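# Seat a blank on the fixture's two locating pins

## Task

Place a single blank on the fixture so both locating pins pass through it and it sits level on the rest pads; the second blank must stay off the fixture.

## Robot and tools

Robot: two UR-style six-joint arms. left_arm carries a two-finger parallel gripper; right_arm carries a magnet gripper (round rubber-rimmed face, 48 mm across, steel centre 31 mm across). Bases in the scene frame: left_arm at (+0.044, +0.386, +0.013) m, right_arm at (+0.039, -0.389, +0.013) m, both almost unrotated about z, with z up.

Frames. Scene frame: origin at table-top height between the arms, +x out over the table, +y toward left_arm, +z up. Every hand pose, velocity, target and offset for an arm is expressed in that arm's own base frame, and rotations pivot about its Hand target position. Gripper axes: fingers point along +z, close along y; its reported position is the midpoint between the closed pads (tips extend about 19 mm past it when closed, 6 mm when open). Magnet tool: reported position is the centre of the face at the rubber's front, with z pointing out of the face. Printed positions may be off by a few cm, more at long reach.

Row layout (used by both motion tools): one flat list of 16 numbers covering both arms, each within [-1, 1]: left dx, dy, dz, rx, ry, rz, gripper position, force_limit, speed, then right dx, dy, dz, rx, ry, rz, magnet. The six pose numbers per arm are offsets from that arm's Hand target as it stood when the action or move began, not absolute poses; 1.0 equals 0.6 m for translations or 180 degrees for rotation, and rx, ry, rz form a single rotation vector. All zeros re-requests the current Hand target. Gripper position: +1 fully open (85 mm), about -0.8 pads touching, -1 close until blocked. force_limit and speed (-1 to +1) set grip force and closing speed (about 20, 85, 150 mm/s at -1, 0, +1). Magnet: 1 on, 0 off (anything above 0.01 is on); it stays at the last value. Always resend the current gripper triple and magnet value if you do not mean to change them; a 0 there is an actual command.

execute_actions(actions, cameras): actions is a list of actions; each action is up to 15 rows, one per 1/30 s step, the last row held to fill 15 steps (0.5 s). Every row counts from the action's start pose. An empty list just reports state and images. cameras selects images (cam_left_wrist, cam_right_wrist; omitted or ["all"] gives both, [] none).

move(target, speed, blend, stop_force, zero, blocking, cameras): straight-line path to one row or a list of up to 15 rows, all offsets from the same starting Hand targets. speed in m/s, 0.002 to 0.5 (default 0.25), one value or one per target. blend in m rounds corners in a list. stop_force in N, 3 to 40, shared by both arms, ends an arm's path when its wrist sensor feels that much resistance; unreliable while the tool rotates, and leave it out when backing away from a contact. zero (only with stop_force) re-zeroes moving arms first. blocking=false returns early, not allowed with stop_force. The whole move is capped at 10 s. It does not avoid obstacles or the other arm; keep paths away from an arm's own base.

wait(seconds 0 to 10), stop() to brake a running move, zoom_image(camera, region [x0,y0,x1,y1] pixels, max 504x504) on the latest image, zero_wrist_force(arm), read_manual(section "licences"), finished_scene(scene, integer 1 to 3) to end the current scene once the blank is seated and stays so unaided.

Results: per arm joint positions, torques, end_effector_position (m) and quat, velocities, Hand target (the last commanded pose after clipping; next offsets start from it), wrist force/torque in the tool's axes plus the peak since last shown. Gripper: object_status 0 moving, 1 blocked while opening, 2 blocked while closing (a grip), 3 reached target or pads met; position_measured in counts (3 open, 78 ≈ 60 mm, 130 ≈ 40 mm, 180 ≈ 20 mm, 230 closed). Magnet: magnet_out, magnet_back, part_present (1 when steel covering the centre is within about 2.5 mm). move adds a line giving the ending (done, off_target, moving, held, fault) and limits (paced = pose clipped, held = step withheld).

Control notes: each step the commanded pose is clipped to 150 mm and 16 degrees from the measured pose, so long jumps take several actions; arms may settle short, in which case send the remaining distance. To grip, command -1 and confirm status 2.

Avoid: any outside force near 150 N or joint torque limits (141 N m large joints, 26.3 N m wrist joints), which freeze the arm for 10 s; commanding even slightly past a firm contact (for the magnet, stop just short of touching); fast contacts; squeezing a part hard while it still rests on something; releasing a part that is moving; collisions between the arms; anything falling or being left off the table; stretched or straining arms that overheat motors (85 °C brakes the arm).

Each tool is called after "Call:" by a JSON object that holds its "name" and its "arguments", one argument or row to a line.

## Session

Call:
{"name": "execute_actions", "arguments": {
  "actions": []
}}

Scene clock: 0.00 s.
left_arm: end_effector_position=(+0.3139, +0.5306, +0.1246) position_measured=3 object_status=3 end_effector_quat_wxyz=(-0.005, +0.903, -0.400, +0.159) | right_arm: end_effector_position=(+0.5281, -0.0226, +0.2145) magnet_out=0 magnet_back=1 part_present=0 end_effector_quat_wxyz=(+0.714, -0.583, -0.365, -0.130)
Joint positions: left_arm=[0.947 -1.194 1.72 -2.175 -1.881 -1.372] | right_arm=[-0.542 -0.853 1.328 -0.408 -0.922 -2.351]
Joint velocities: within noise
Joint torques (N m): no reading
Motor temperatures (°C): left_arm=[33 24 31 29 42 30] | right_arm=[38 36 33 47 37 45]
Wrist force (N): no reading
Wrist torque (N m): no reading
Wrist force, peak (N): no reading
Hand target: left_arm +0.3139, +0.5306, +0.1246; -0.005, +0.903, -0.400, +0.159 | right_arm +0.5281, -0.0226, +0.2145; +0.714, -0.583, -0.365, -0.130

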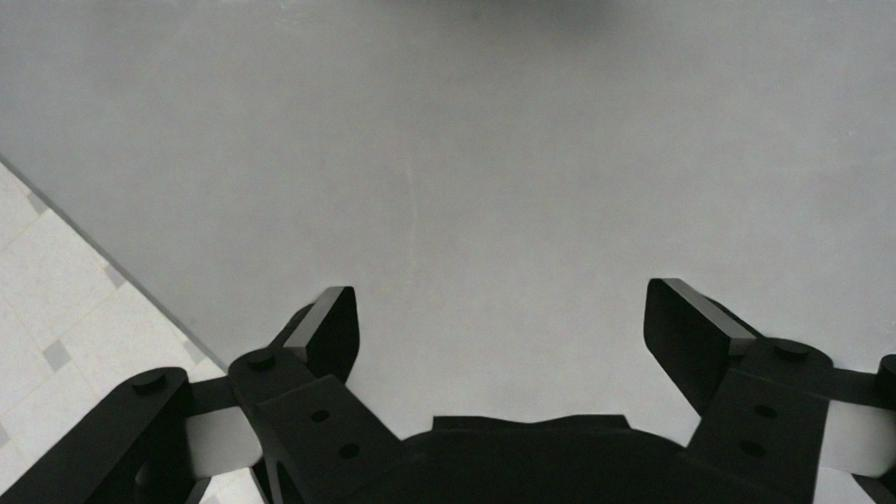

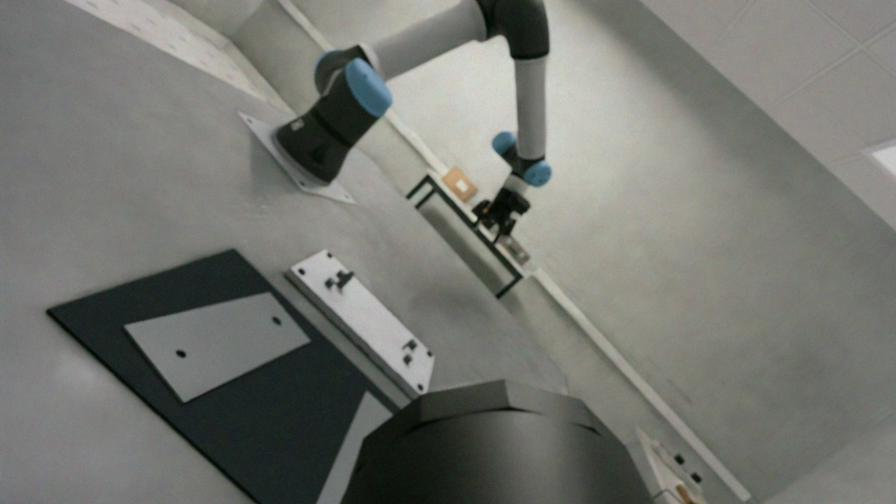

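Call:
{"name": "zoom_image", "arguments": {
  "camera": "cam_right_wrist",
  "region": [40, 230, 460, 504]
}}

Call:
{"name": "zoom_image", "arguments": {
  "camera": "cam_right_wrist",
  "region": [270, 240, 450, 400]
}}

Scaled by 1.200 from the camera's 896x504 image, which has a finer 1280x720 frame.

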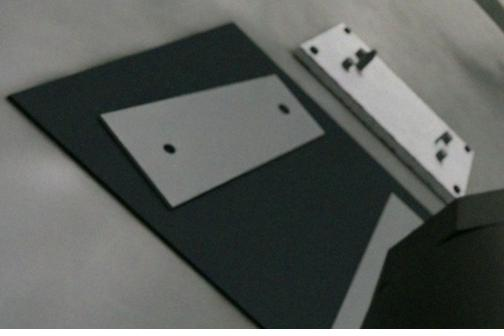

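Scaled by 2.800 from the camera's 896x504 image, which has a finer 1280x720 frame.

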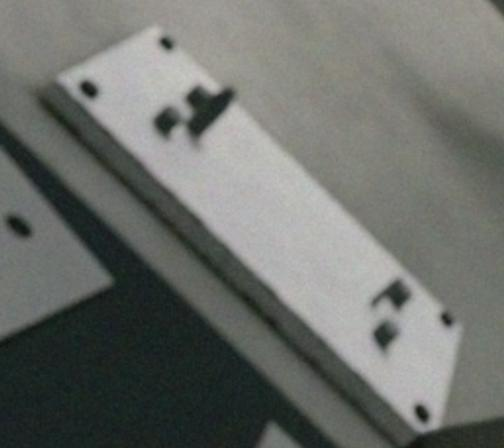

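Call:
{"name": "move", "arguments": {
  "target": [0,0,0,0,0,0,1,1,1, -0.2135,0.4043,0.3425,-0.1064,-0.5846,0.4773,0],
  "speed": 0.25
}}

Scene clock: 9.57 s.
left_arm: end_effector_position=(+0.3139, +0.5306, +0.1246) position_measured=3 object_status=3 end_effector_quat_wxyz=(-0.005, +0.903, -0.400, +0.159) | right_arm: end_effector_position=(+0.4001, +0.2200, +0.4200) magnet_out=0 magnet_back=1 part_present=0 end_effector_quat_wxyz=(+0.000, +0.000, +1.000, +0.000)
Joint positions: left_arm=[0.947 -1.194 1.72 -2.175 -1.881 -1.372] | right_arm=[0.206 -1.698 1.611 -1.484 -1.571 -2.935]
Joint torques (N m): left_arm=[4.35 -37.85 -18.53 -2.18 0.4 1.34] | right_arm=[9.6 -25.65 -15.28 -4.94 -1.56 -2]
Wrist force (N): left_arm=[0.1 -0.1 -0.2] | right_arm=[1.6 -1.1 -0.8]
Wrist torque (N m): left_arm=[-0.01 -0.01 0.00] | right_arm=[0.02 -0.15 -0.22]
Wrist force, peak (N): left_arm=[0.0 0.1 -0.4] | right_arm=[1.9 -0.6 -1.1]
Hand target: left_arm +0.3139, +0.5306, +0.1246; -0.005, +0.903, -0.400, +0.159 | right_arm +0.4000, +0.2200, +0.4200; +0.000, +0.000, +1.000, +0.000
Off the commanded pose: left_arm 0.000 m, 0 deg | right_arm 0.000 m, 0 deg.
move: done

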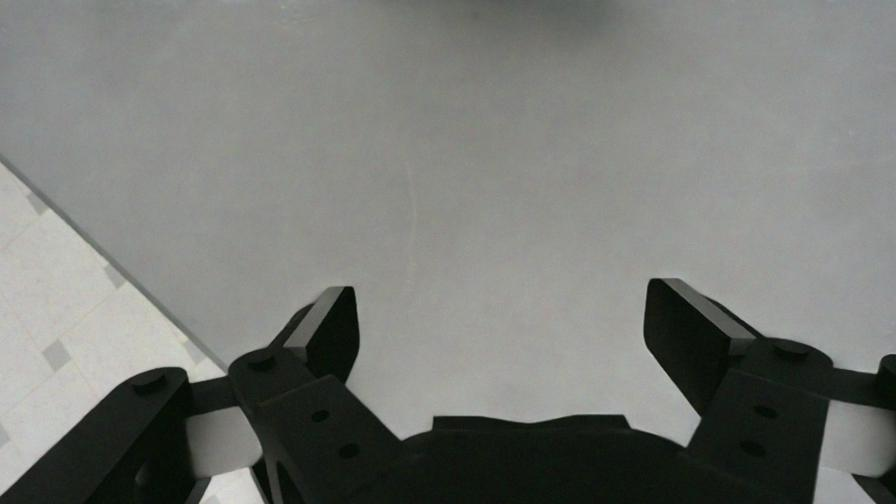

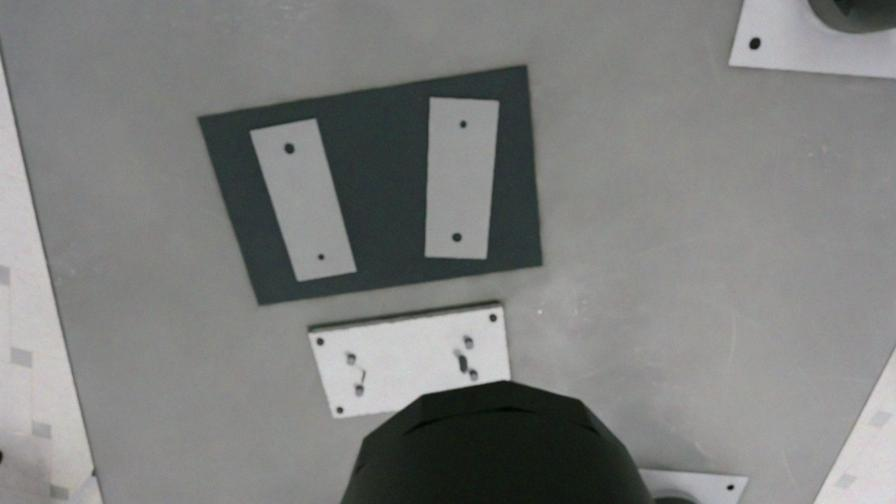

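Call:
{"name": "zoom_image", "arguments": {
  "camera": "cam_right_wrist",
  "region": [290, 280, 530, 430]
}}

Call:
{"name": "zoom_image", "arguments": {
  "camera": "cam_right_wrist",
  "region": [180, 50, 560, 320]
}}

Scaled by 2.100 from the camera's 896x504 image, which has a finer 1280x720 frame.

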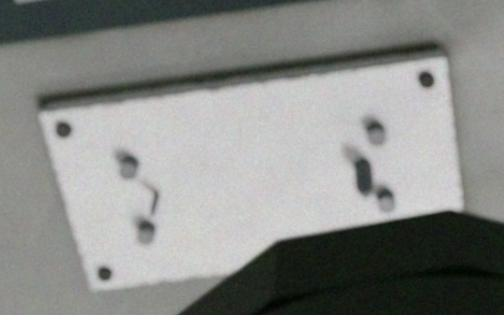

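Scaled by 1.326 from the camera's 896x504 image, which has a finer 1280x720 frame.

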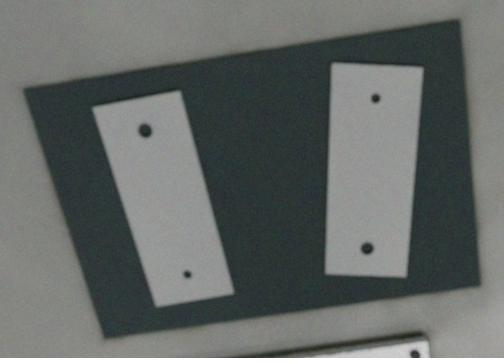

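Call:
{"name": "move", "arguments": {
  "target": [0,0,0,0,0,0,1,1,1, 0.05,0.4333,-0.2833,0,0,0,0],
  "speed": 0.25,
  "cameras": ["cam_right_wrist"]
}}

Scene clock: 12.43 s.
left_arm: end_effector_position=(+0.3139, +0.5306, +0.1246) position_measured=3 object_status=3 end_effector_quat_wxyz=(-0.005, +0.903, -0.400, +0.159) | right_arm: end_effector_position=(+0.4300, +0.4799, +0.2501) magnet_out=0 magnet_back=1 part_present=0 end_effector_quat_wxyz=(+0.000, +0.000, +1.000, +0.000)
Joint positions: left_arm=[0.947 -1.194 1.72 -2.175 -1.881 -1.372] | right_arm=[0.632 -1.199 1.485 -1.857 -1.571 -2.51]
Joint torques (N m): left_arm=[5.53 -35.06 -17.81 -2.25 0.37 1.26] | right_arm=[7.99 -29.98 -33.6 -4.4 -1.59 1.74]
Wrist force (N): left_arm=[0.0 -0.1 -0.1] | right_arm=[1.2 -0.6 -0.1]
Wrist torque (N m): left_arm=[-0.01 0.00 0.00] | right_arm=[0.10 -0.14 -0.26]
Wrist force, peak (N): left_arm=[0.1 0.0 -0.5] | right_arm=[1.5 -2.6 -1.6]
Hand target: left_arm +0.3139, +0.5306, +0.1246; -0.005, +0.903, -0.400, +0.159 | right_arm +0.4300, +0.4800, +0.2500; +0.000, +0.000, +1.000, +0.000
Off the commanded pose: left_arm 0.000 m, 0 deg | right_arm 0.000 m, 0 deg.
move: done
Images, in order: cam_right_wrist.

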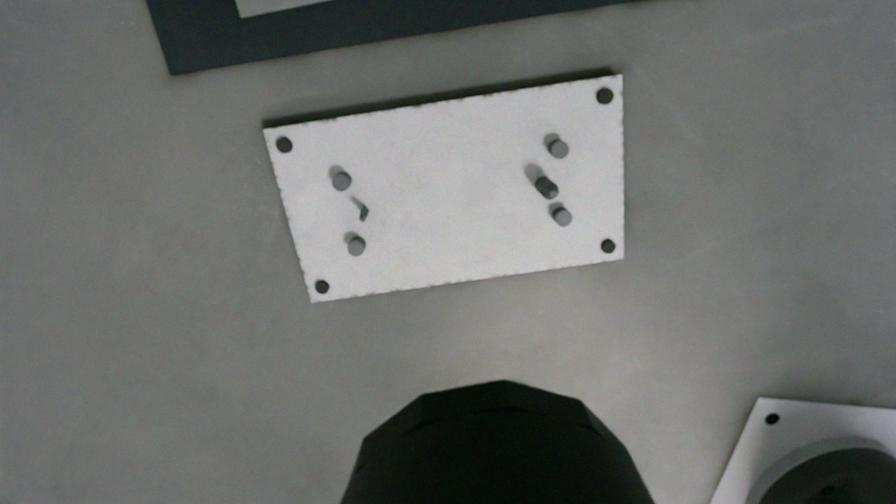

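Call:
{"name": "zoom_image", "arguments": {
  "camera": "cam_right_wrist",
  "region": [310, 140, 420, 270]
}}

Call:
{"name": "zoom_image", "arguments": {
  "camera": "cam_right_wrist",
  "region": [500, 110, 630, 240]
}}

Call:
{"name": "zoom_image", "arguments": {
  "camera": "cam_right_wrist",
  "region": [250, 50, 650, 310]
}}

Scaled by 3.877 from the camera's 896x504 image, which has a finer 1280x720 frame.

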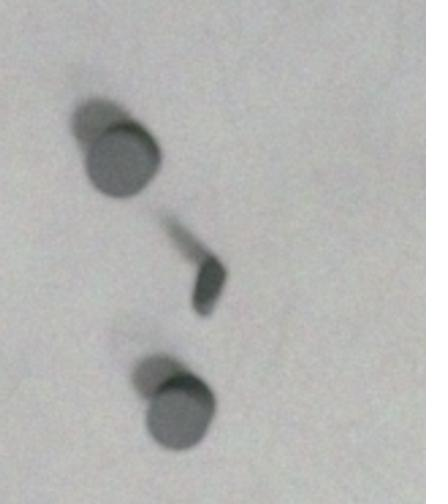

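Scaled by 3.877 from the camera's 896x504 image, which has a finer 1280x720 frame.

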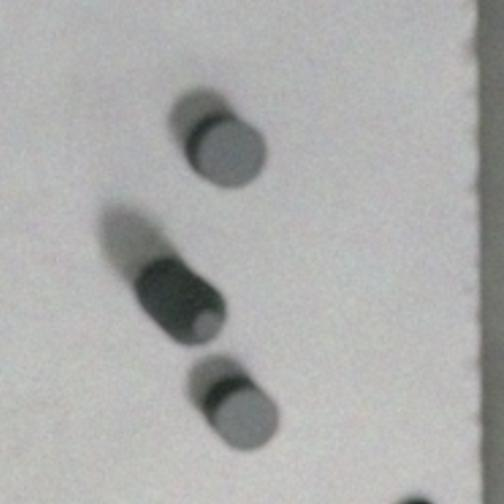

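Scaled by 1.260 from the camera's 896x504 image, which has a finer 1280x720 frame.

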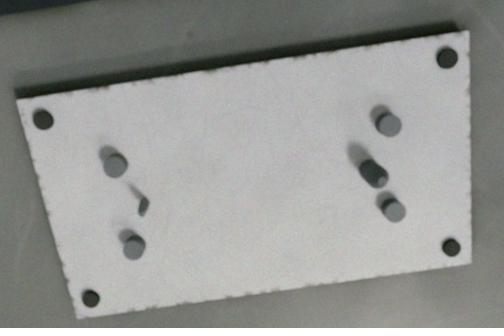

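Call:
{"name": "move", "arguments": {
  "target": [0,0,0,0,0,0,1,1,1, 0,0,0.25,0,0,0,0],
  "speed": 0.25,
  "cameras": ["cam_right_wrist"]
}}

Scene clock: 16.47 s.
left_arm: end_effector_position=(+0.3139, +0.5306, +0.1246) position_measured=3 object_status=3 end_effector_quat_wxyz=(-0.005, +0.903, -0.400, +0.159) | right_arm: end_effector_position=(+0.4301, +0.4800, +0.4000) magnet_out=0 magnet_back=1 part_present=0 end_effector_quat_wxyz=(+0.000, +0.000, +1.000, +0.000)
Joint positions: left_arm=[0.947 -1.194 1.72 -2.175 -1.881 -1.372] | right_arm=[0.632 -1.235 1.148 -1.484 -1.571 -2.51]
Joint torques (N m): left_arm=[8.66 -36.03 -16.22 -1.68 0.47 1.49] | right_arm=[0.47 -28.88 -35.74 -0.86 -1.64 1.31]
Wrist force (N): left_arm=[0.0 0.1 -0.2] | right_arm=[1.6 -0.7 -0.1]
Wrist torque (N m): left_arm=[0.01 0.01 0.00] | right_arm=[0.05 -0.16 -0.23]
Wrist force, peak (N): left_arm=[0.1 0.3 -0.5] | right_arm=[1.7 -0.8 -1.7]
Hand target: left_arm +0.3139, +0.5306, +0.1246; -0.005, +0.903, -0.400, +0.159 | right_arm +0.4300, +0.4800, +0.4000; +0.000, +0.000, +1.000, +0.000
Off the commanded pose: left_arm 0.000 m, 0 deg | right_arm 0.000 m, 0 deg.
move: done
Images, in order: cam_right_wrist.

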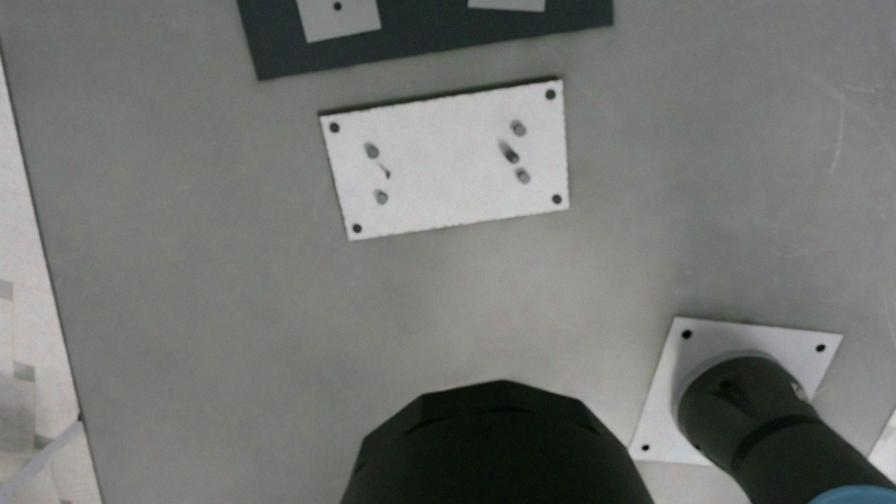

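Call:
{"name": "zoom_image", "arguments": {
  "camera": "cam_right_wrist",
  "region": [310, 70, 410, 250]
}}

Call:
{"name": "zoom_image", "arguments": {
  "camera": "cam_right_wrist",
  "region": [480, 60, 600, 220]
}}

Scaled by 2.800 from the camera's 896x504 image, which has a finer 1280x720 frame.

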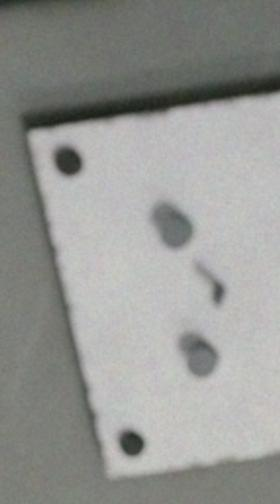

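Scaled by 3.150 from the camera's 896x504 image, which has a finer 1280x720 frame.

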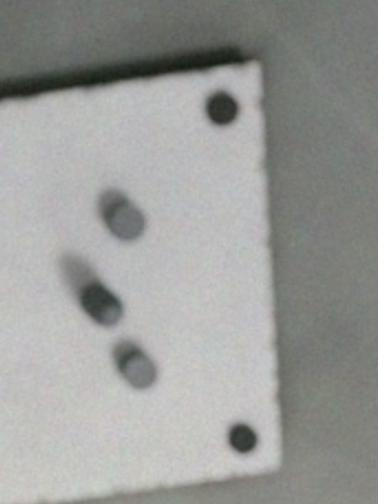

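Call:
{"name": "move", "arguments": {
  "target": [0,0,0,0,0,0,1,1,1, -0.25,0,0,0,0,0,0],
  "speed": 0.25,
  "cameras": ["cam_right_wrist"]
}}

Call:
{"name": "zoom_image", "arguments": {
  "camera": "cam_right_wrist",
  "region": [160, 70, 280, 250]
}}

Call:
{"name": "zoom_image", "arguments": {
  "camera": "cam_right_wrist",
  "region": [320, 60, 440, 220]
}}

Scene clock: 20.80 s.
left_arm: end_effector_position=(+0.3139, +0.5306, +0.1246) position_measured=3 object_status=3 end_effector_quat_wxyz=(-0.005, +0.903, -0.400, +0.159) | right_arm: end_effector_position=(+0.2802, +0.4800, +0.4000) magnet_out=0 magnet_back=1 part_present=0 end_effector_quat_wxyz=(+0.000, +0.000, +1.000, +0.000)
Joint positions: left_arm=[0.947 -1.194 1.72 -2.175 -1.881 -1.372] | right_arm=[0.8 -1.458 1.424 -1.537 -1.571 -2.342]
Joint torques (N m): left_arm=[11.96 -33.47 -18.08 -1.67 0.22 1.49] | right_arm=[7.77 -36.61 -15.05 -4.53 -1.54 1.76]
Wrist force (N): left_arm=[0.1 0.1 -0.2] | right_arm=[1.8 -1.2 0.0]
Wrist torque (N m): left_arm=[0.02 -0.01 0.00] | right_arm=[0.04 -0.21 -0.21]
Wrist force, peak (N): left_arm=[0.0 -0.1 -0.4] | right_arm=[3.5 -1.0 -0.3]
Hand target: left_arm +0.3139, +0.5306, +0.1246; -0.005, +0.903, -0.400, +0.159 | right_arm +0.2800, +0.4800, +0.4000; +0.000, +0.000, +1.000, +0.000
Off the commanded pose: left_arm 0.000 m, 0 deg | right_arm 0.000 m, 0 deg.
move: done
Images, in order: cam_right_wrist.

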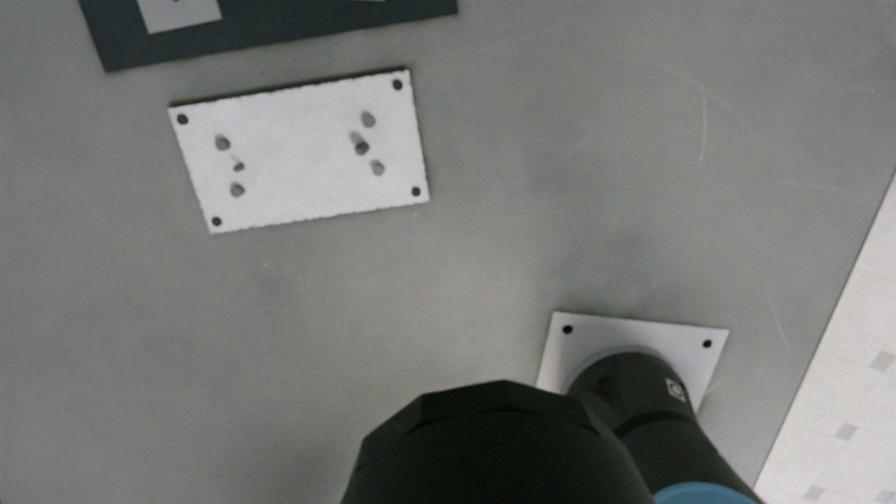

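Scaled by 2.800 from the camera's 896x504 image, which has a finer 1280x720 frame.

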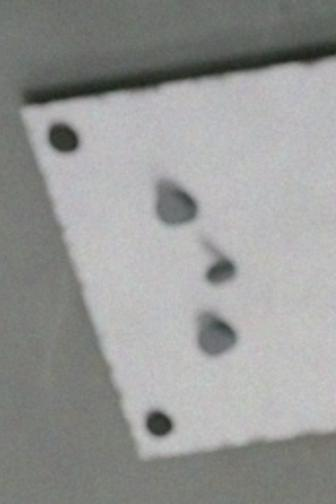

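Scaled by 3.150 from the camera's 896x504 image, which has a finer 1280x720 frame.

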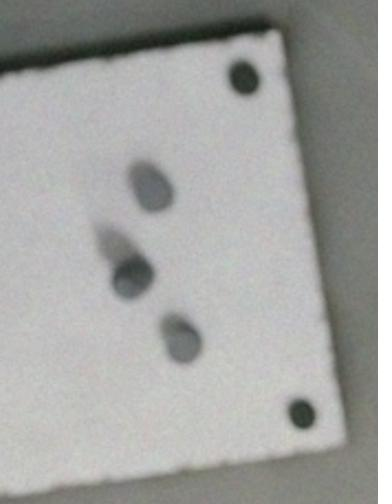

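Call:
{"name": "move", "arguments": {
  "target": [0,0,0,0,0,0,1,1,1, 0.25,0.016667,-0.25,0,0,-0.5,0],
  "speed": 0.3,
  "cameras": ["cam_right_wrist"]
}}

Call:
{"name": "zoom_image", "arguments": {
  "camera": "cam_right_wrist",
  "region": [348, 0, 548, 380]
}}

Scene clock: 27.93 s.
left_arm: end_effector_position=(+0.3139, +0.5306, +0.1246) position_measured=3 object_status=3 end_effector_quat_wxyz=(-0.005, +0.903, -0.400, +0.159) | right_arm: end_effector_position=(+0.4300, +0.4900, +0.2500) magnet_out=0 magnet_back=1 part_present=0 end_effector_quat_wxyz=(+0.000, +0.707, +0.707, +0.000)
Joint positions: left_arm=[0.947 -1.194 1.72 -2.175 -1.881 -1.372] | right_arm=[0.645 -1.181 1.459 -1.848 -1.571 -0.927]
Joint torques (N m): left_arm=[11.58 -32.17 -16.18 -1.49 0.25 1.46] | right_arm=[-8.16 -30.27 -34.22 -4.74 -1.17 1.91]
Wrist force (N): left_arm=[0.1 0.0 -0.1] | right_arm=[1.0 -0.6 -0.2]
Wrist torque (N m): left_arm=[0.00 -0.01 0.00] | right_arm=[0.12 -0.16 -0.22]
Wrist force, peak (N): left_arm=[0.0 0.1 -0.5] | right_arm=[2.2 -1.0 -0.7]
Hand target: left_arm +0.3139, +0.5306, +0.1246; -0.005, +0.903, -0.400, +0.159 | right_arm +0.4300, +0.4900, +0.2500; +0.000, +0.707, +0.707, +0.000
Off the commanded pose: left_arm 0.000 m, 0 deg | right_arm 0.000 m, 0 deg.
move: done
Images, in order: cam_right_wrist.

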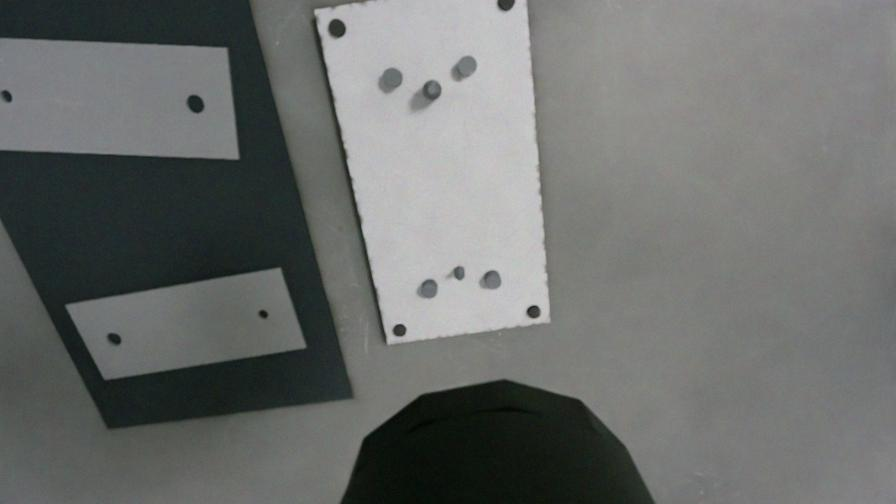

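Scaled by 1.326 from the camera's 896x504 image, which has a finer 1280x720 frame.

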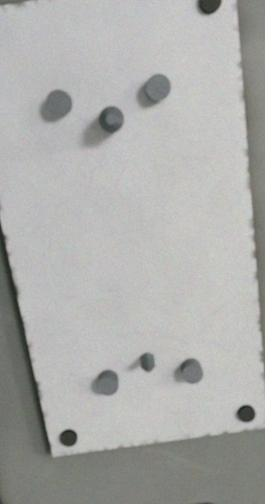

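Call:
{"name": "zoom_image", "arguments": {
  "camera": "cam_right_wrist",
  "region": [310, 0, 530, 120]
}}

Call:
{"name": "zoom_image", "arguments": {
  "camera": "cam_right_wrist",
  "region": [380, 240, 560, 350]
}}

Call:
{"name": "zoom_image", "arguments": {
  "camera": "cam_right_wrist",
  "region": [0, 20, 320, 400]
}}

Scaled by 2.291 from the camera's 896x504 image, which has a finer 1280x720 frame.

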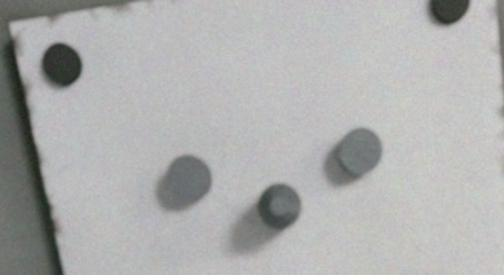

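Scaled by 2.800 from the camera's 896x504 image, which has a finer 1280x720 frame.

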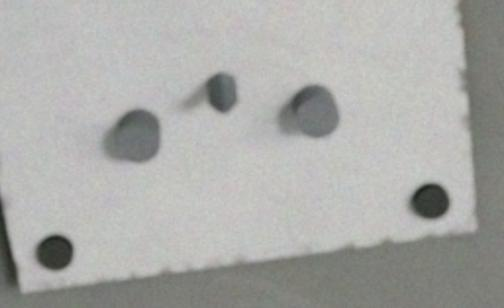

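Scaled by 1.326 from the camera's 896x504 image, which has a finer 1280x720 frame.

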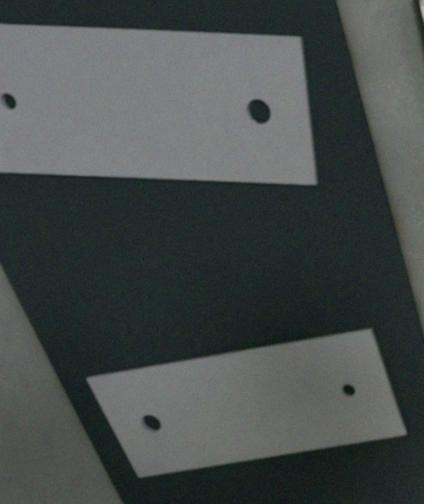

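Call:
{"name": "move", "arguments": {
  "target": [0,0,0,0,0,0,1,1,1, 0,0,0.25,0,0,0,0],
  "speed": 0.3,
  "cameras": ["cam_right_wrist"]
}}

Call:
{"name": "zoom_image", "arguments": {
  "camera": "cam_right_wrist",
  "region": [350, 20, 530, 130]
}}

Call:
{"name": "zoom_image", "arguments": {
  "camera": "cam_right_wrist",
  "region": [380, 170, 540, 270]
}}

Call:
{"name": "zoom_image", "arguments": {
  "camera": "cam_right_wrist",
  "region": [90, 50, 330, 330]
}}

Scene clock: 30.63 s.
left_arm: end_effector_position=(+0.3139, +0.5306, +0.1246) position_measured=3 object_status=3 end_effector_quat_wxyz=(-0.005, +0.903, -0.400, +0.159) | right_arm: end_effector_position=(+0.4300, +0.4900, +0.4000) magnet_out=0 magnet_back=1 part_present=0 end_effector_quat_wxyz=(+0.000, +0.707, +0.707, +0.000)
Joint positions: left_arm=[0.947 -1.194 1.72 -2.175 -1.881 -1.372] | right_arm=[0.645 -1.215 1.12 -1.476 -1.571 -0.926]
Joint torques (N m): left_arm=[13.31 -32.24 -19.77 -1.65 0.45 1.54] | right_arm=[9.59 -29.91 -33.29 -1.09 -1.28 1.47]
Wrist force (N): left_arm=[0.0 0.2 -0.2] | right_arm=[1.3 -0.9 -0.3]
Wrist torque (N m): left_arm=[0.02 0.00 0.00] | right_arm=[0.06 -0.17 -0.20]
Wrist force, peak (N): left_arm=[0.3 0.3 -0.3] | right_arm=[1.4 -0.9 -2.3]
Hand target: left_arm +0.3139, +0.5306, +0.1246; -0.005, +0.903, -0.400, +0.159 | right_arm +0.4300, +0.4900, +0.4000; +0.000, +0.707, +0.707, +0.000
Off the commanded pose: left_arm 0.000 m, 0 deg | right_arm 0.000 m, 0 deg.
move: done
Images, in order: cam_right_wrist.

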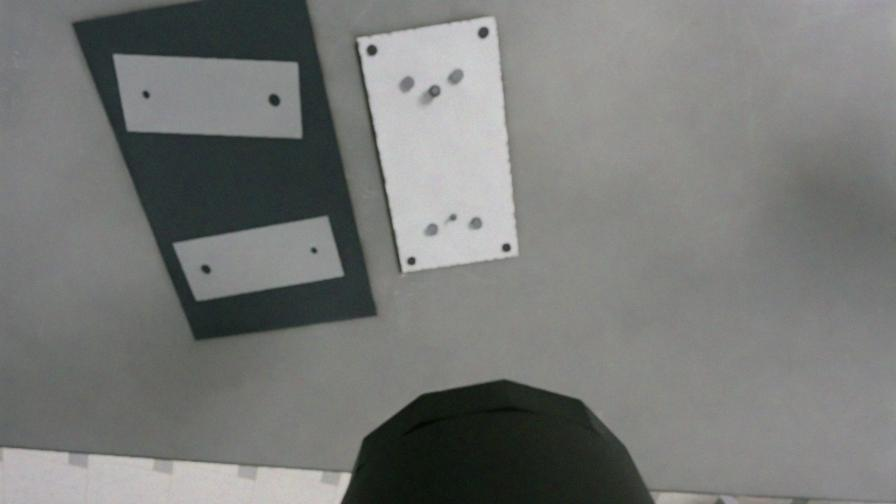

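Scaled by 2.800 from the camera's 896x504 image, which has a finer 1280x720 frame.

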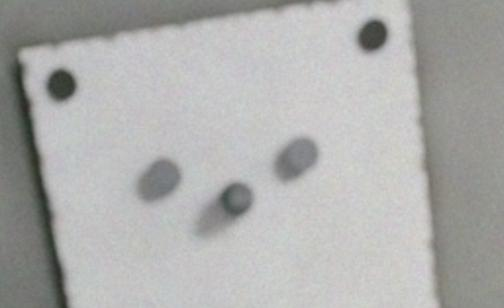

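Scaled by 3.150 from the camera's 896x504 image, which has a finer 1280x720 frame.

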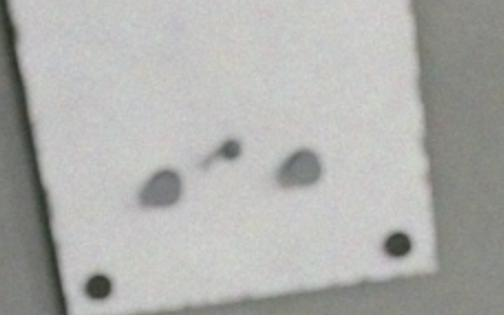

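Scaled by 1.800 from the camera's 896x504 image, which has a finer 1280x720 frame.

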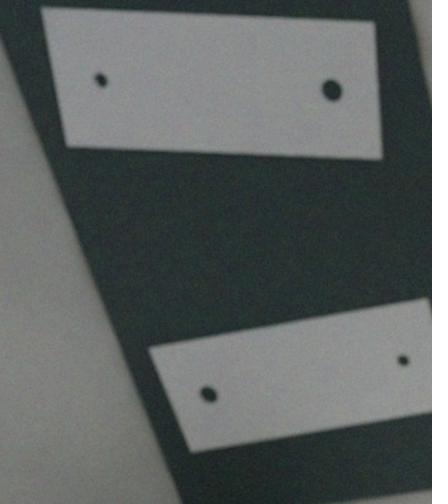

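Call:
{"name": "move", "arguments": {
  "target": [0,0,0,0,0,0,1,1,1, -0.07767,-0.39283,-0.5,0,0,0,0],
  "speed": 0.3,
  "cameras": ["cam_right_wrist"]
}}

Call:
{"name": "zoom_image", "arguments": {
  "camera": "cam_right_wrist",
  "region": [140, 180, 644, 460]
}}

Scene clock: 37.90 s.
left_arm: end_effector_position=(+0.3139, +0.5306, +0.1246) position_measured=3 object_status=3 end_effector_quat_wxyz=(-0.005, +0.903, -0.400, +0.159) | right_arm: end_effector_position=(+0.3834, +0.2543, +0.1001) magnet_out=0 magnet_back=1 part_present=0 end_effector_quat_wxyz=(+0.000, +0.707, +0.707, +0.000)
Joint positions: left_arm=[0.947 -1.194 1.72 -2.175 -1.881 -1.372] | right_arm=[0.292 -1.406 2.214 -2.379 -1.571 -1.279]
Joint torques (N m): left_arm=[12.8 -33.15 -18.33 -1.36 0.41 1.46] | right_arm=[-8.02 -16.95 -9.23 -4.65 1.43 -2.03]
Wrist force (N): left_arm=[0.1 0.0 -0.2] | right_arm=[2.0 -0.7 -0.5]
Wrist torque (N m): left_arm=[0.00 -0.02 0.00] | right_arm=[0.09 -0.25 -0.25]
Wrist force, peak (N): left_arm=[0.1 0.4 -0.3] | right_arm=[2.7 -0.9 -1.5]
Hand target: left_arm +0.3139, +0.5306, +0.1246; -0.005, +0.903, -0.400, +0.159 | right_arm +0.3834, +0.2543, +0.1000; +0.000, +0.707, +0.707, +0.000
Off the commanded pose: left_arm 0.000 m, 0 deg | right_arm 0.000 m, 0 deg.
move: done
Images, in order: cam_right_wrist.

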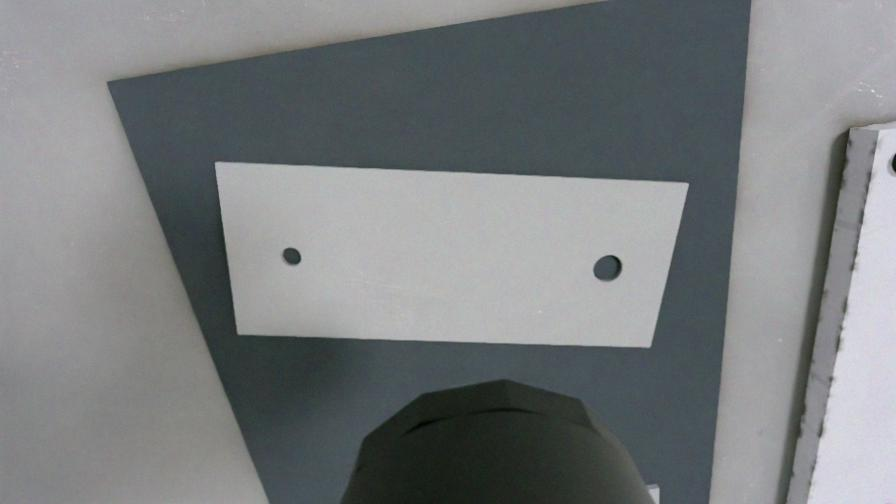

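Scaled by 1.000.

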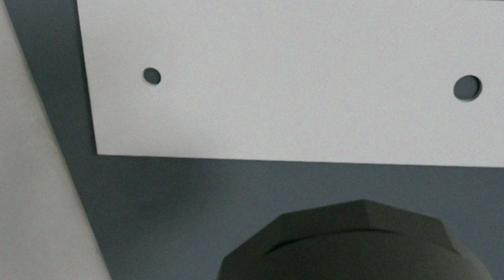

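Call:
{"name": "zoom_image", "arguments": {
  "camera": "cam_right_wrist",
  "region": [261, 226, 321, 286]
}}

Call:
{"name": "zoom_image", "arguments": {
  "camera": "cam_right_wrist",
  "region": [578, 238, 638, 298]
}}

Call:
{"name": "zoom_image", "arguments": {
  "camera": "cam_right_wrist",
  "region": [630, 160, 710, 360]
}}

Call:
{"name": "zoom_image", "arguments": {
  "camera": "cam_right_wrist",
  "region": [200, 150, 280, 350]
}}

Scaled by 8.400 from the camera's 896x504 image, which has a finer 1280x720 frame.

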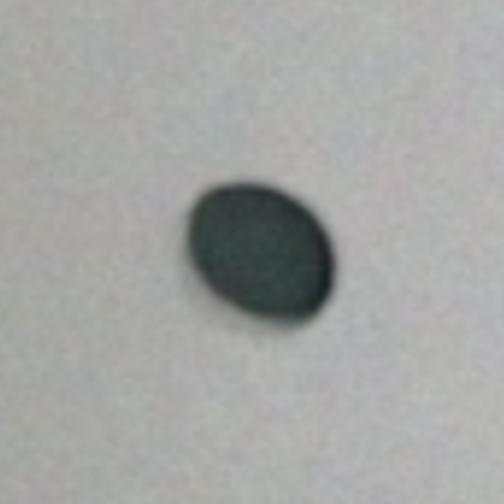

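Scaled by 8.400 from the camera's 896x504 image, which has a finer 1280x720 frame.

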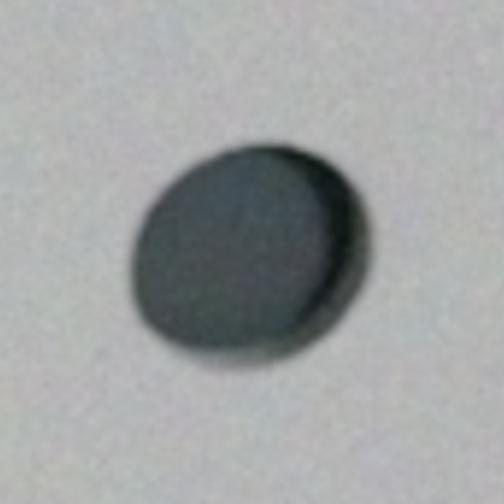

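Scaled by 2.520 from the camera's 896x504 image, which has a finer 1280x720 frame.

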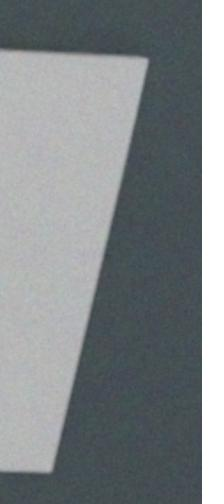

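Scaled by 2.520 from the camera's 896x504 image, which has a finer 1280x720 frame.

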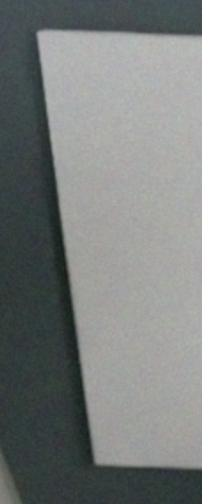

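Call:
{"name": "move", "arguments": {
  "target": [0,0,0,0,0,0,1,1,1, 0.07167,0.38983,0.05,0,0,0.56244,0],
  "speed": 0.3,
  "cameras": ["cam_right_wrist"]
}}

Call:
{"name": "zoom_image", "arguments": {
  "camera": "cam_right_wrist",
  "region": [200, 160, 380, 340]
}}

Call:
{"name": "zoom_image", "arguments": {
  "camera": "cam_right_wrist",
  "region": [540, 180, 720, 360]
}}

Scene clock: 43.13 s.
left_arm: end_effector_position=(+0.3139, +0.5306, +0.1246) position_measured=3 object_status=3 end_effector_quat_wxyz=(-0.005, +0.903, -0.400, +0.159) | right_arm: end_effector_position=(+0.4264, +0.4882, +0.1300) magnet_out=0 magnet_back=1 part_present=0 end_effector_quat_wxyz=(+0.000, -0.098, +0.995, +0.000)
Joint positions: left_arm=[0.947 -1.194 1.72 -2.175 -1.881 -1.372] | right_arm=[0.646 -1.075 1.635 -2.131 -1.571 -2.692]
Joint torques (N m): left_arm=[12.66 -32.93 -18.77 -1.62 0.3 1.41] | right_arm=[8.35 -32.41 -31.23 -1.14 1.09 -1.93]
Wrist force (N): left_arm=[0.0 0.0 -0.3] | right_arm=[1.5 -0.7 -0.6]
Wrist torque (N m): left_arm=[0.00 0.00 0.00] | right_arm=[0.05 -0.21 -0.22]
Wrist force, peak (N): left_arm=[0.1 0.0 -0.4] | right_arm=[1.9 -1.5 -0.6]
Hand target: left_arm +0.3139, +0.5306, +0.1246; -0.005, +0.903, -0.400, +0.159 | right_arm +0.4264, +0.4882, +0.1300; +0.000, -0.098, +0.995, +0.000
Off the commanded pose: left_arm 0.000 m, 0 deg | right_arm 0.000 m, 0 deg.
move: done
Images, in order: cam_right_wrist.

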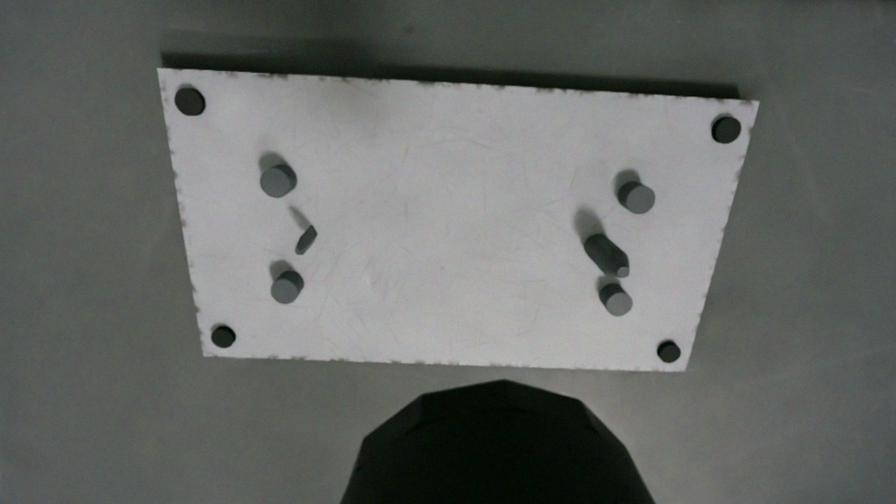

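Scaled by 2.800 from the camera's 896x504 image, which has a finer 1280x720 frame.

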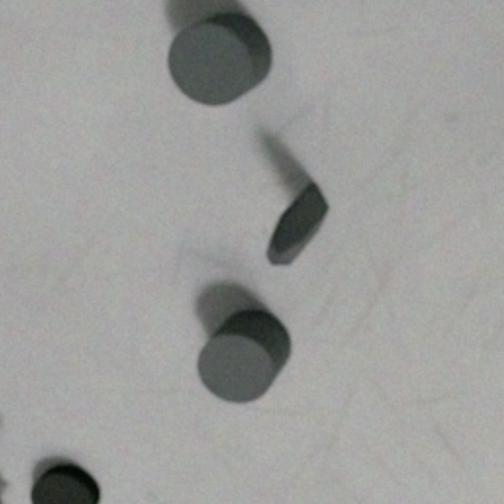

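Scaled by 2.800 from the camera's 896x504 image, which has a finer 1280x720 frame.

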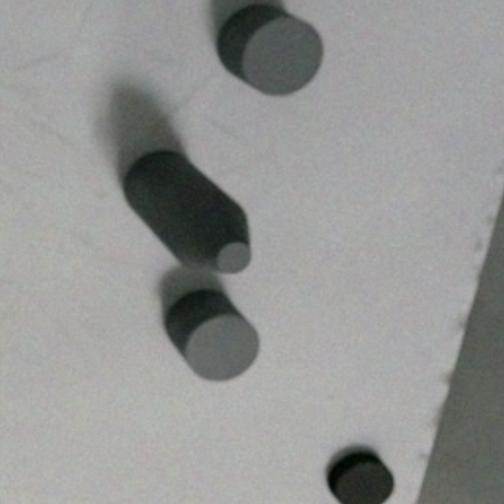

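Call:
{"name": "zoom_image", "arguments": {
  "camera": "cam_right_wrist",
  "region": [280, 200, 340, 270]
}}

Call:
{"name": "zoom_image", "arguments": {
  "camera": "cam_right_wrist",
  "region": [575, 220, 645, 290]
}}

Scaled by 7.200 from the camera's 896x504 image, which has a finer 1280x720 frame.

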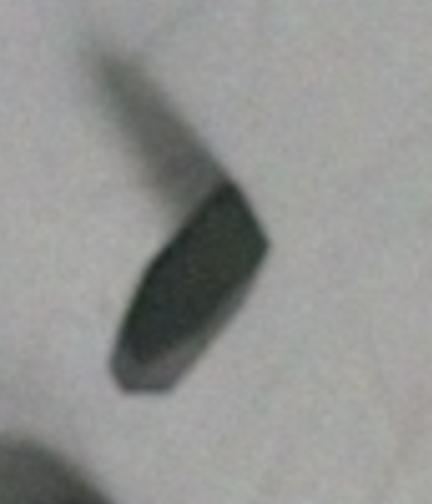

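Scaled by 7.200 from the camera's 896x504 image, which has a finer 1280x720 frame.

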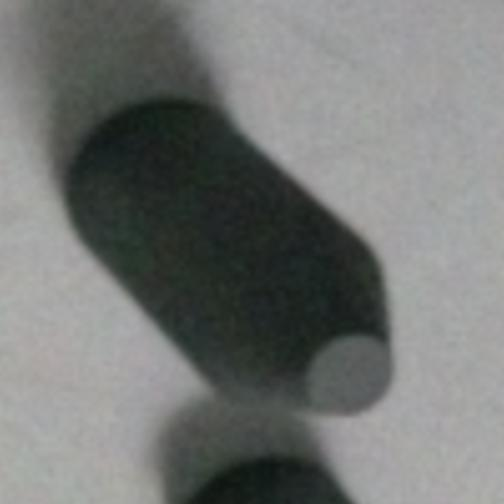

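Call:
{"name": "move", "arguments": {
  "target": [0,0,0,0,0,0,1,1,1, -0.07233,-0.39383,-0.16667,0,0,-0.56083,0],
  "speed": 0.3,
  "cameras": ["cam_right_wrist"]
}}

Scene clock: 50.00 s.
left_arm: end_effector_position=(+0.3139, +0.5306, +0.1246) position_measured=3 object_status=3 end_effector_quat_wxyz=(-0.005, +0.903, -0.400, +0.159) | right_arm: end_effector_position=(+0.3830, +0.2520, +0.0300) magnet_out=0 magnet_back=1 part_present=0 end_effector_quat_wxyz=(+0.000, +0.705, +0.709, +0.000)
Joint positions: left_arm=[0.947 -1.194 1.72 -2.175 -1.881 -1.372] | right_arm=[0.287 -1.241 2.272 -2.602 -1.571 -1.289]
Joint torques (N m): left_arm=[13.16 -32.25 -18.65 -1.56 0.53 1.34] | right_arm=[-9.48 -34.62 -4.9 -4.68 -1.28 1.61]
Wrist force (N): left_arm=[-0.1 -0.1 0.1] | right_arm=[1.9 -0.8 -0.5]
Wrist torque (N m): left_arm=[-0.01 0.01 0.00] | right_arm=[0.04 -0.23 -0.25]
Wrist force, peak (N): left_arm=[0.0 0.0 -0.5] | right_arm=[2.3 -1.2 -0.7]
Hand target: left_arm +0.3139, +0.5306, +0.1246; -0.005, +0.903, -0.400, +0.159 | right_arm +0.3830, +0.2519, +0.0300; +0.000, +0.705, +0.709, +0.000
Off the commanded pose: left_arm 0.000 m, 0 deg | right_arm 0.000 m, 0 deg.
move: done
Images, in order: cam_right_wrist.

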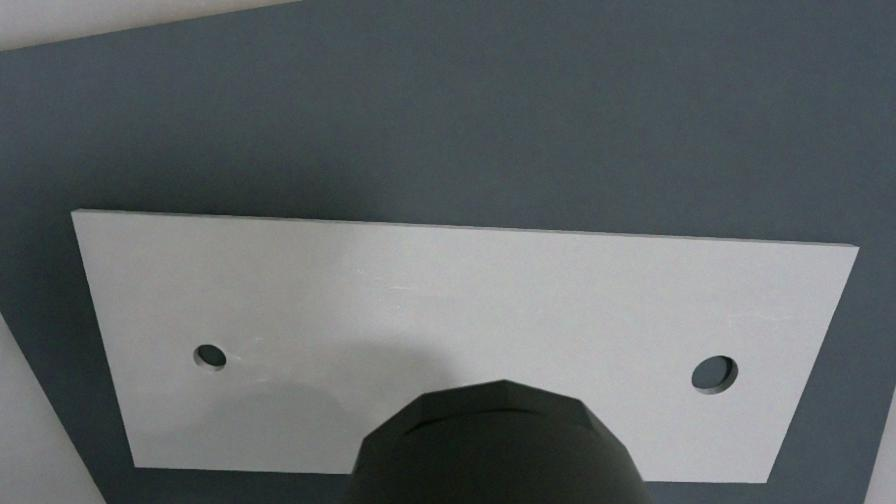

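Call:
{"name": "zoom_image", "arguments": {
  "camera": "cam_right_wrist",
  "region": [170, 316, 250, 396]
}}

Call:
{"name": "zoom_image", "arguments": {
  "camera": "cam_right_wrist",
  "region": [675, 335, 755, 415]
}}

Scaled by 6.300 from the camera's 896x504 image, which has a finer 1280x720 frame.

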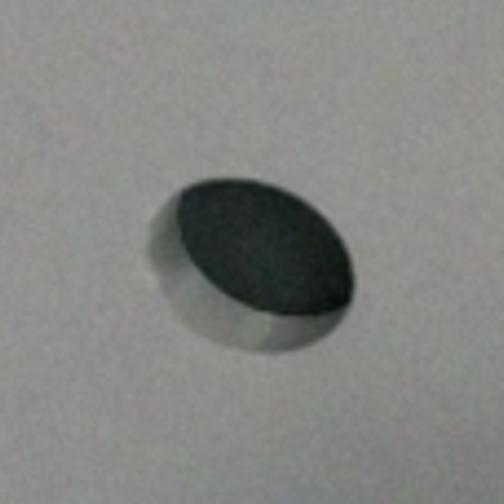

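Scaled by 6.300 from the camera's 896x504 image, which has a finer 1280x720 frame.

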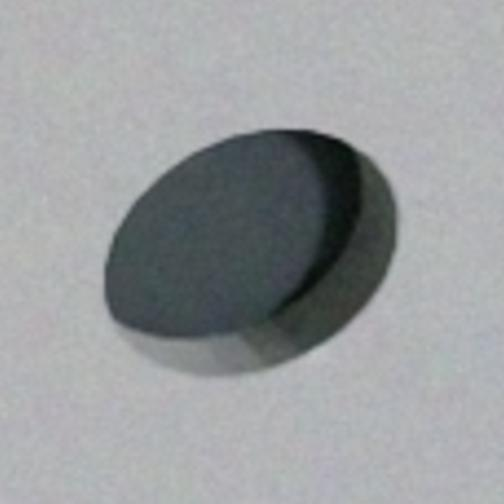

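Call:
{"name": "move", "arguments": {
  "target": [0,0,0,0,0,0,1,1,1, 0,0,-0.03667,0,0,0,0],
  "speed": 0.03,
  "stop_force": 8,
  "cameras": ["cam_right_wrist"]
}}

Scene clock: 52.23 s.
left_arm: end_effector_position=(+0.3139, +0.5306, +0.1246) position_measured=3 object_status=3 end_effector_quat_wxyz=(-0.005, +0.903, -0.400, +0.159) | right_arm: end_effector_position=(+0.3830, +0.2519, +0.0080) magnet_out=0 magnet_back=1 part_present=0 end_effector_quat_wxyz=(+0.000, +0.705, +0.709, +0.000)
Joint positions: left_arm=[0.947 -1.194 1.72 -2.175 -1.881 -1.372] | right_arm=[0.287 -1.182 2.282 -2.671 -1.571 -1.289]
Joint torques (N m): left_arm=[12.11 -31.92 -18.66 -1.41 0.34 1.51] | right_arm=[-1.78 -21.18 -4.67 -4.67 -1.17 1.01]
Wrist force (N): left_arm=[0.0 0.3 -0.2] | right_arm=[1.8 -0.7 -0.7]
Wrist torque (N m): left_arm=[0.04 -0.01 0.00] | right_arm=[0.08 -0.22 -0.26]
Wrist force, peak (N): left_arm=[0.3 0.3 -0.1] | right_arm=[2.3 -0.9 -0.5]
Hand target: left_arm +0.3139, +0.5306, +0.1246; -0.005, +0.903, -0.400, +0.159 | right_arm +0.3830, +0.2519, +0.0080; +0.000, +0.705, +0.709, +0.000
Off the commanded pose: left_arm 0.000 m, 0 deg | right_arm 0.000 m, 0 deg.
move: done
Images, in order: cam_right_wrist.

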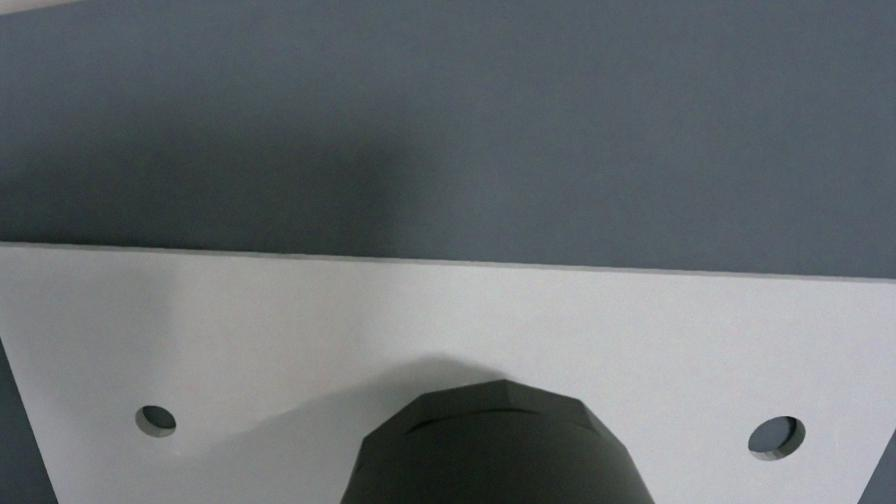

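Call:
{"name": "zero_wrist_force", "arguments": {
  "arm": "right_arm"
}}

Call:
{"name": "move", "arguments": {
  "target": [0,0,0,0,0,0,1,1,1, 0,0,-0.04167,0,0,0,0],
  "speed": 0.005,
  "stop_force": 4,
  "cameras": ["cam_right_wrist"]
}}

Wrist force sensor zeroed.

Scene clock: 56.77 s.
left_arm: end_effector_position=(+0.3139, +0.5306, +0.1246) position_measured=3 object_status=3 end_effector_quat_wxyz=(-0.005, +0.903, -0.400, +0.159) | right_arm: end_effector_position=(+0.3830, +0.2519, -0.0082) magnet_out=0 magnet_back=1 part_present=0 end_effector_quat_wxyz=(+0.000, +0.705, +0.709, +0.000)
Joint positions: left_arm=[0.947 -1.194 1.72 -2.175 -1.881 -1.372] | right_arm=[0.287 -1.136 2.287 -2.721 -1.571 -1.289]
Joint torques (N m): left_arm=[12.98 -31.63 -18.87 -1.46 0.52 1.35] | right_arm=[6.26 -35.35 -9.07 -0.81 -0.92 1.26]
Wrist force (N, zeroed by zero_wrist_force on right_arm): left_arm=[0.1 0.1 -0.1] | right_arm=[0.3 0.4 -2.9]
Wrist torque (N m, zeroed by zero_wrist_force on right_arm): left_arm=[0.02 -0.01 0.00] | right_arm=[-0.07 0.01 0.01]
Wrist force, peak (N, zeroed by zero_wrist_force on right_arm): left_arm=[0.3 0.1 -0.2] | right_arm=[-1.4 -4.6 -18.5]
Hand target: left_arm +0.3139, +0.5306, +0.1246; -0.005, +0.903, -0.400, +0.159 | right_arm +0.3830, +0.2519, -0.0082; +0.000, +0.705, +0.709, +0.000 (not the last commanded pose)
Off the commanded pose: left_arm 0.000 m, 0 deg | right_arm 0.009 m, 0 deg.
move: contact (right_arm)
Images, in order: cam_right_wrist.

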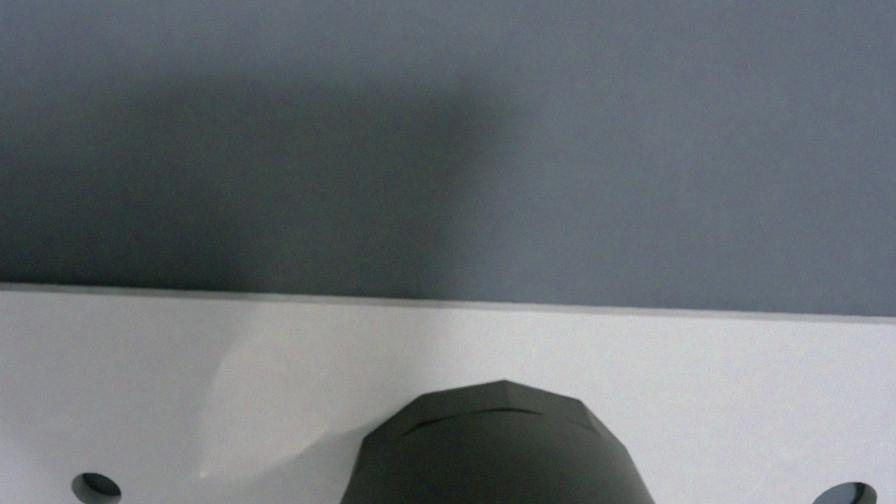

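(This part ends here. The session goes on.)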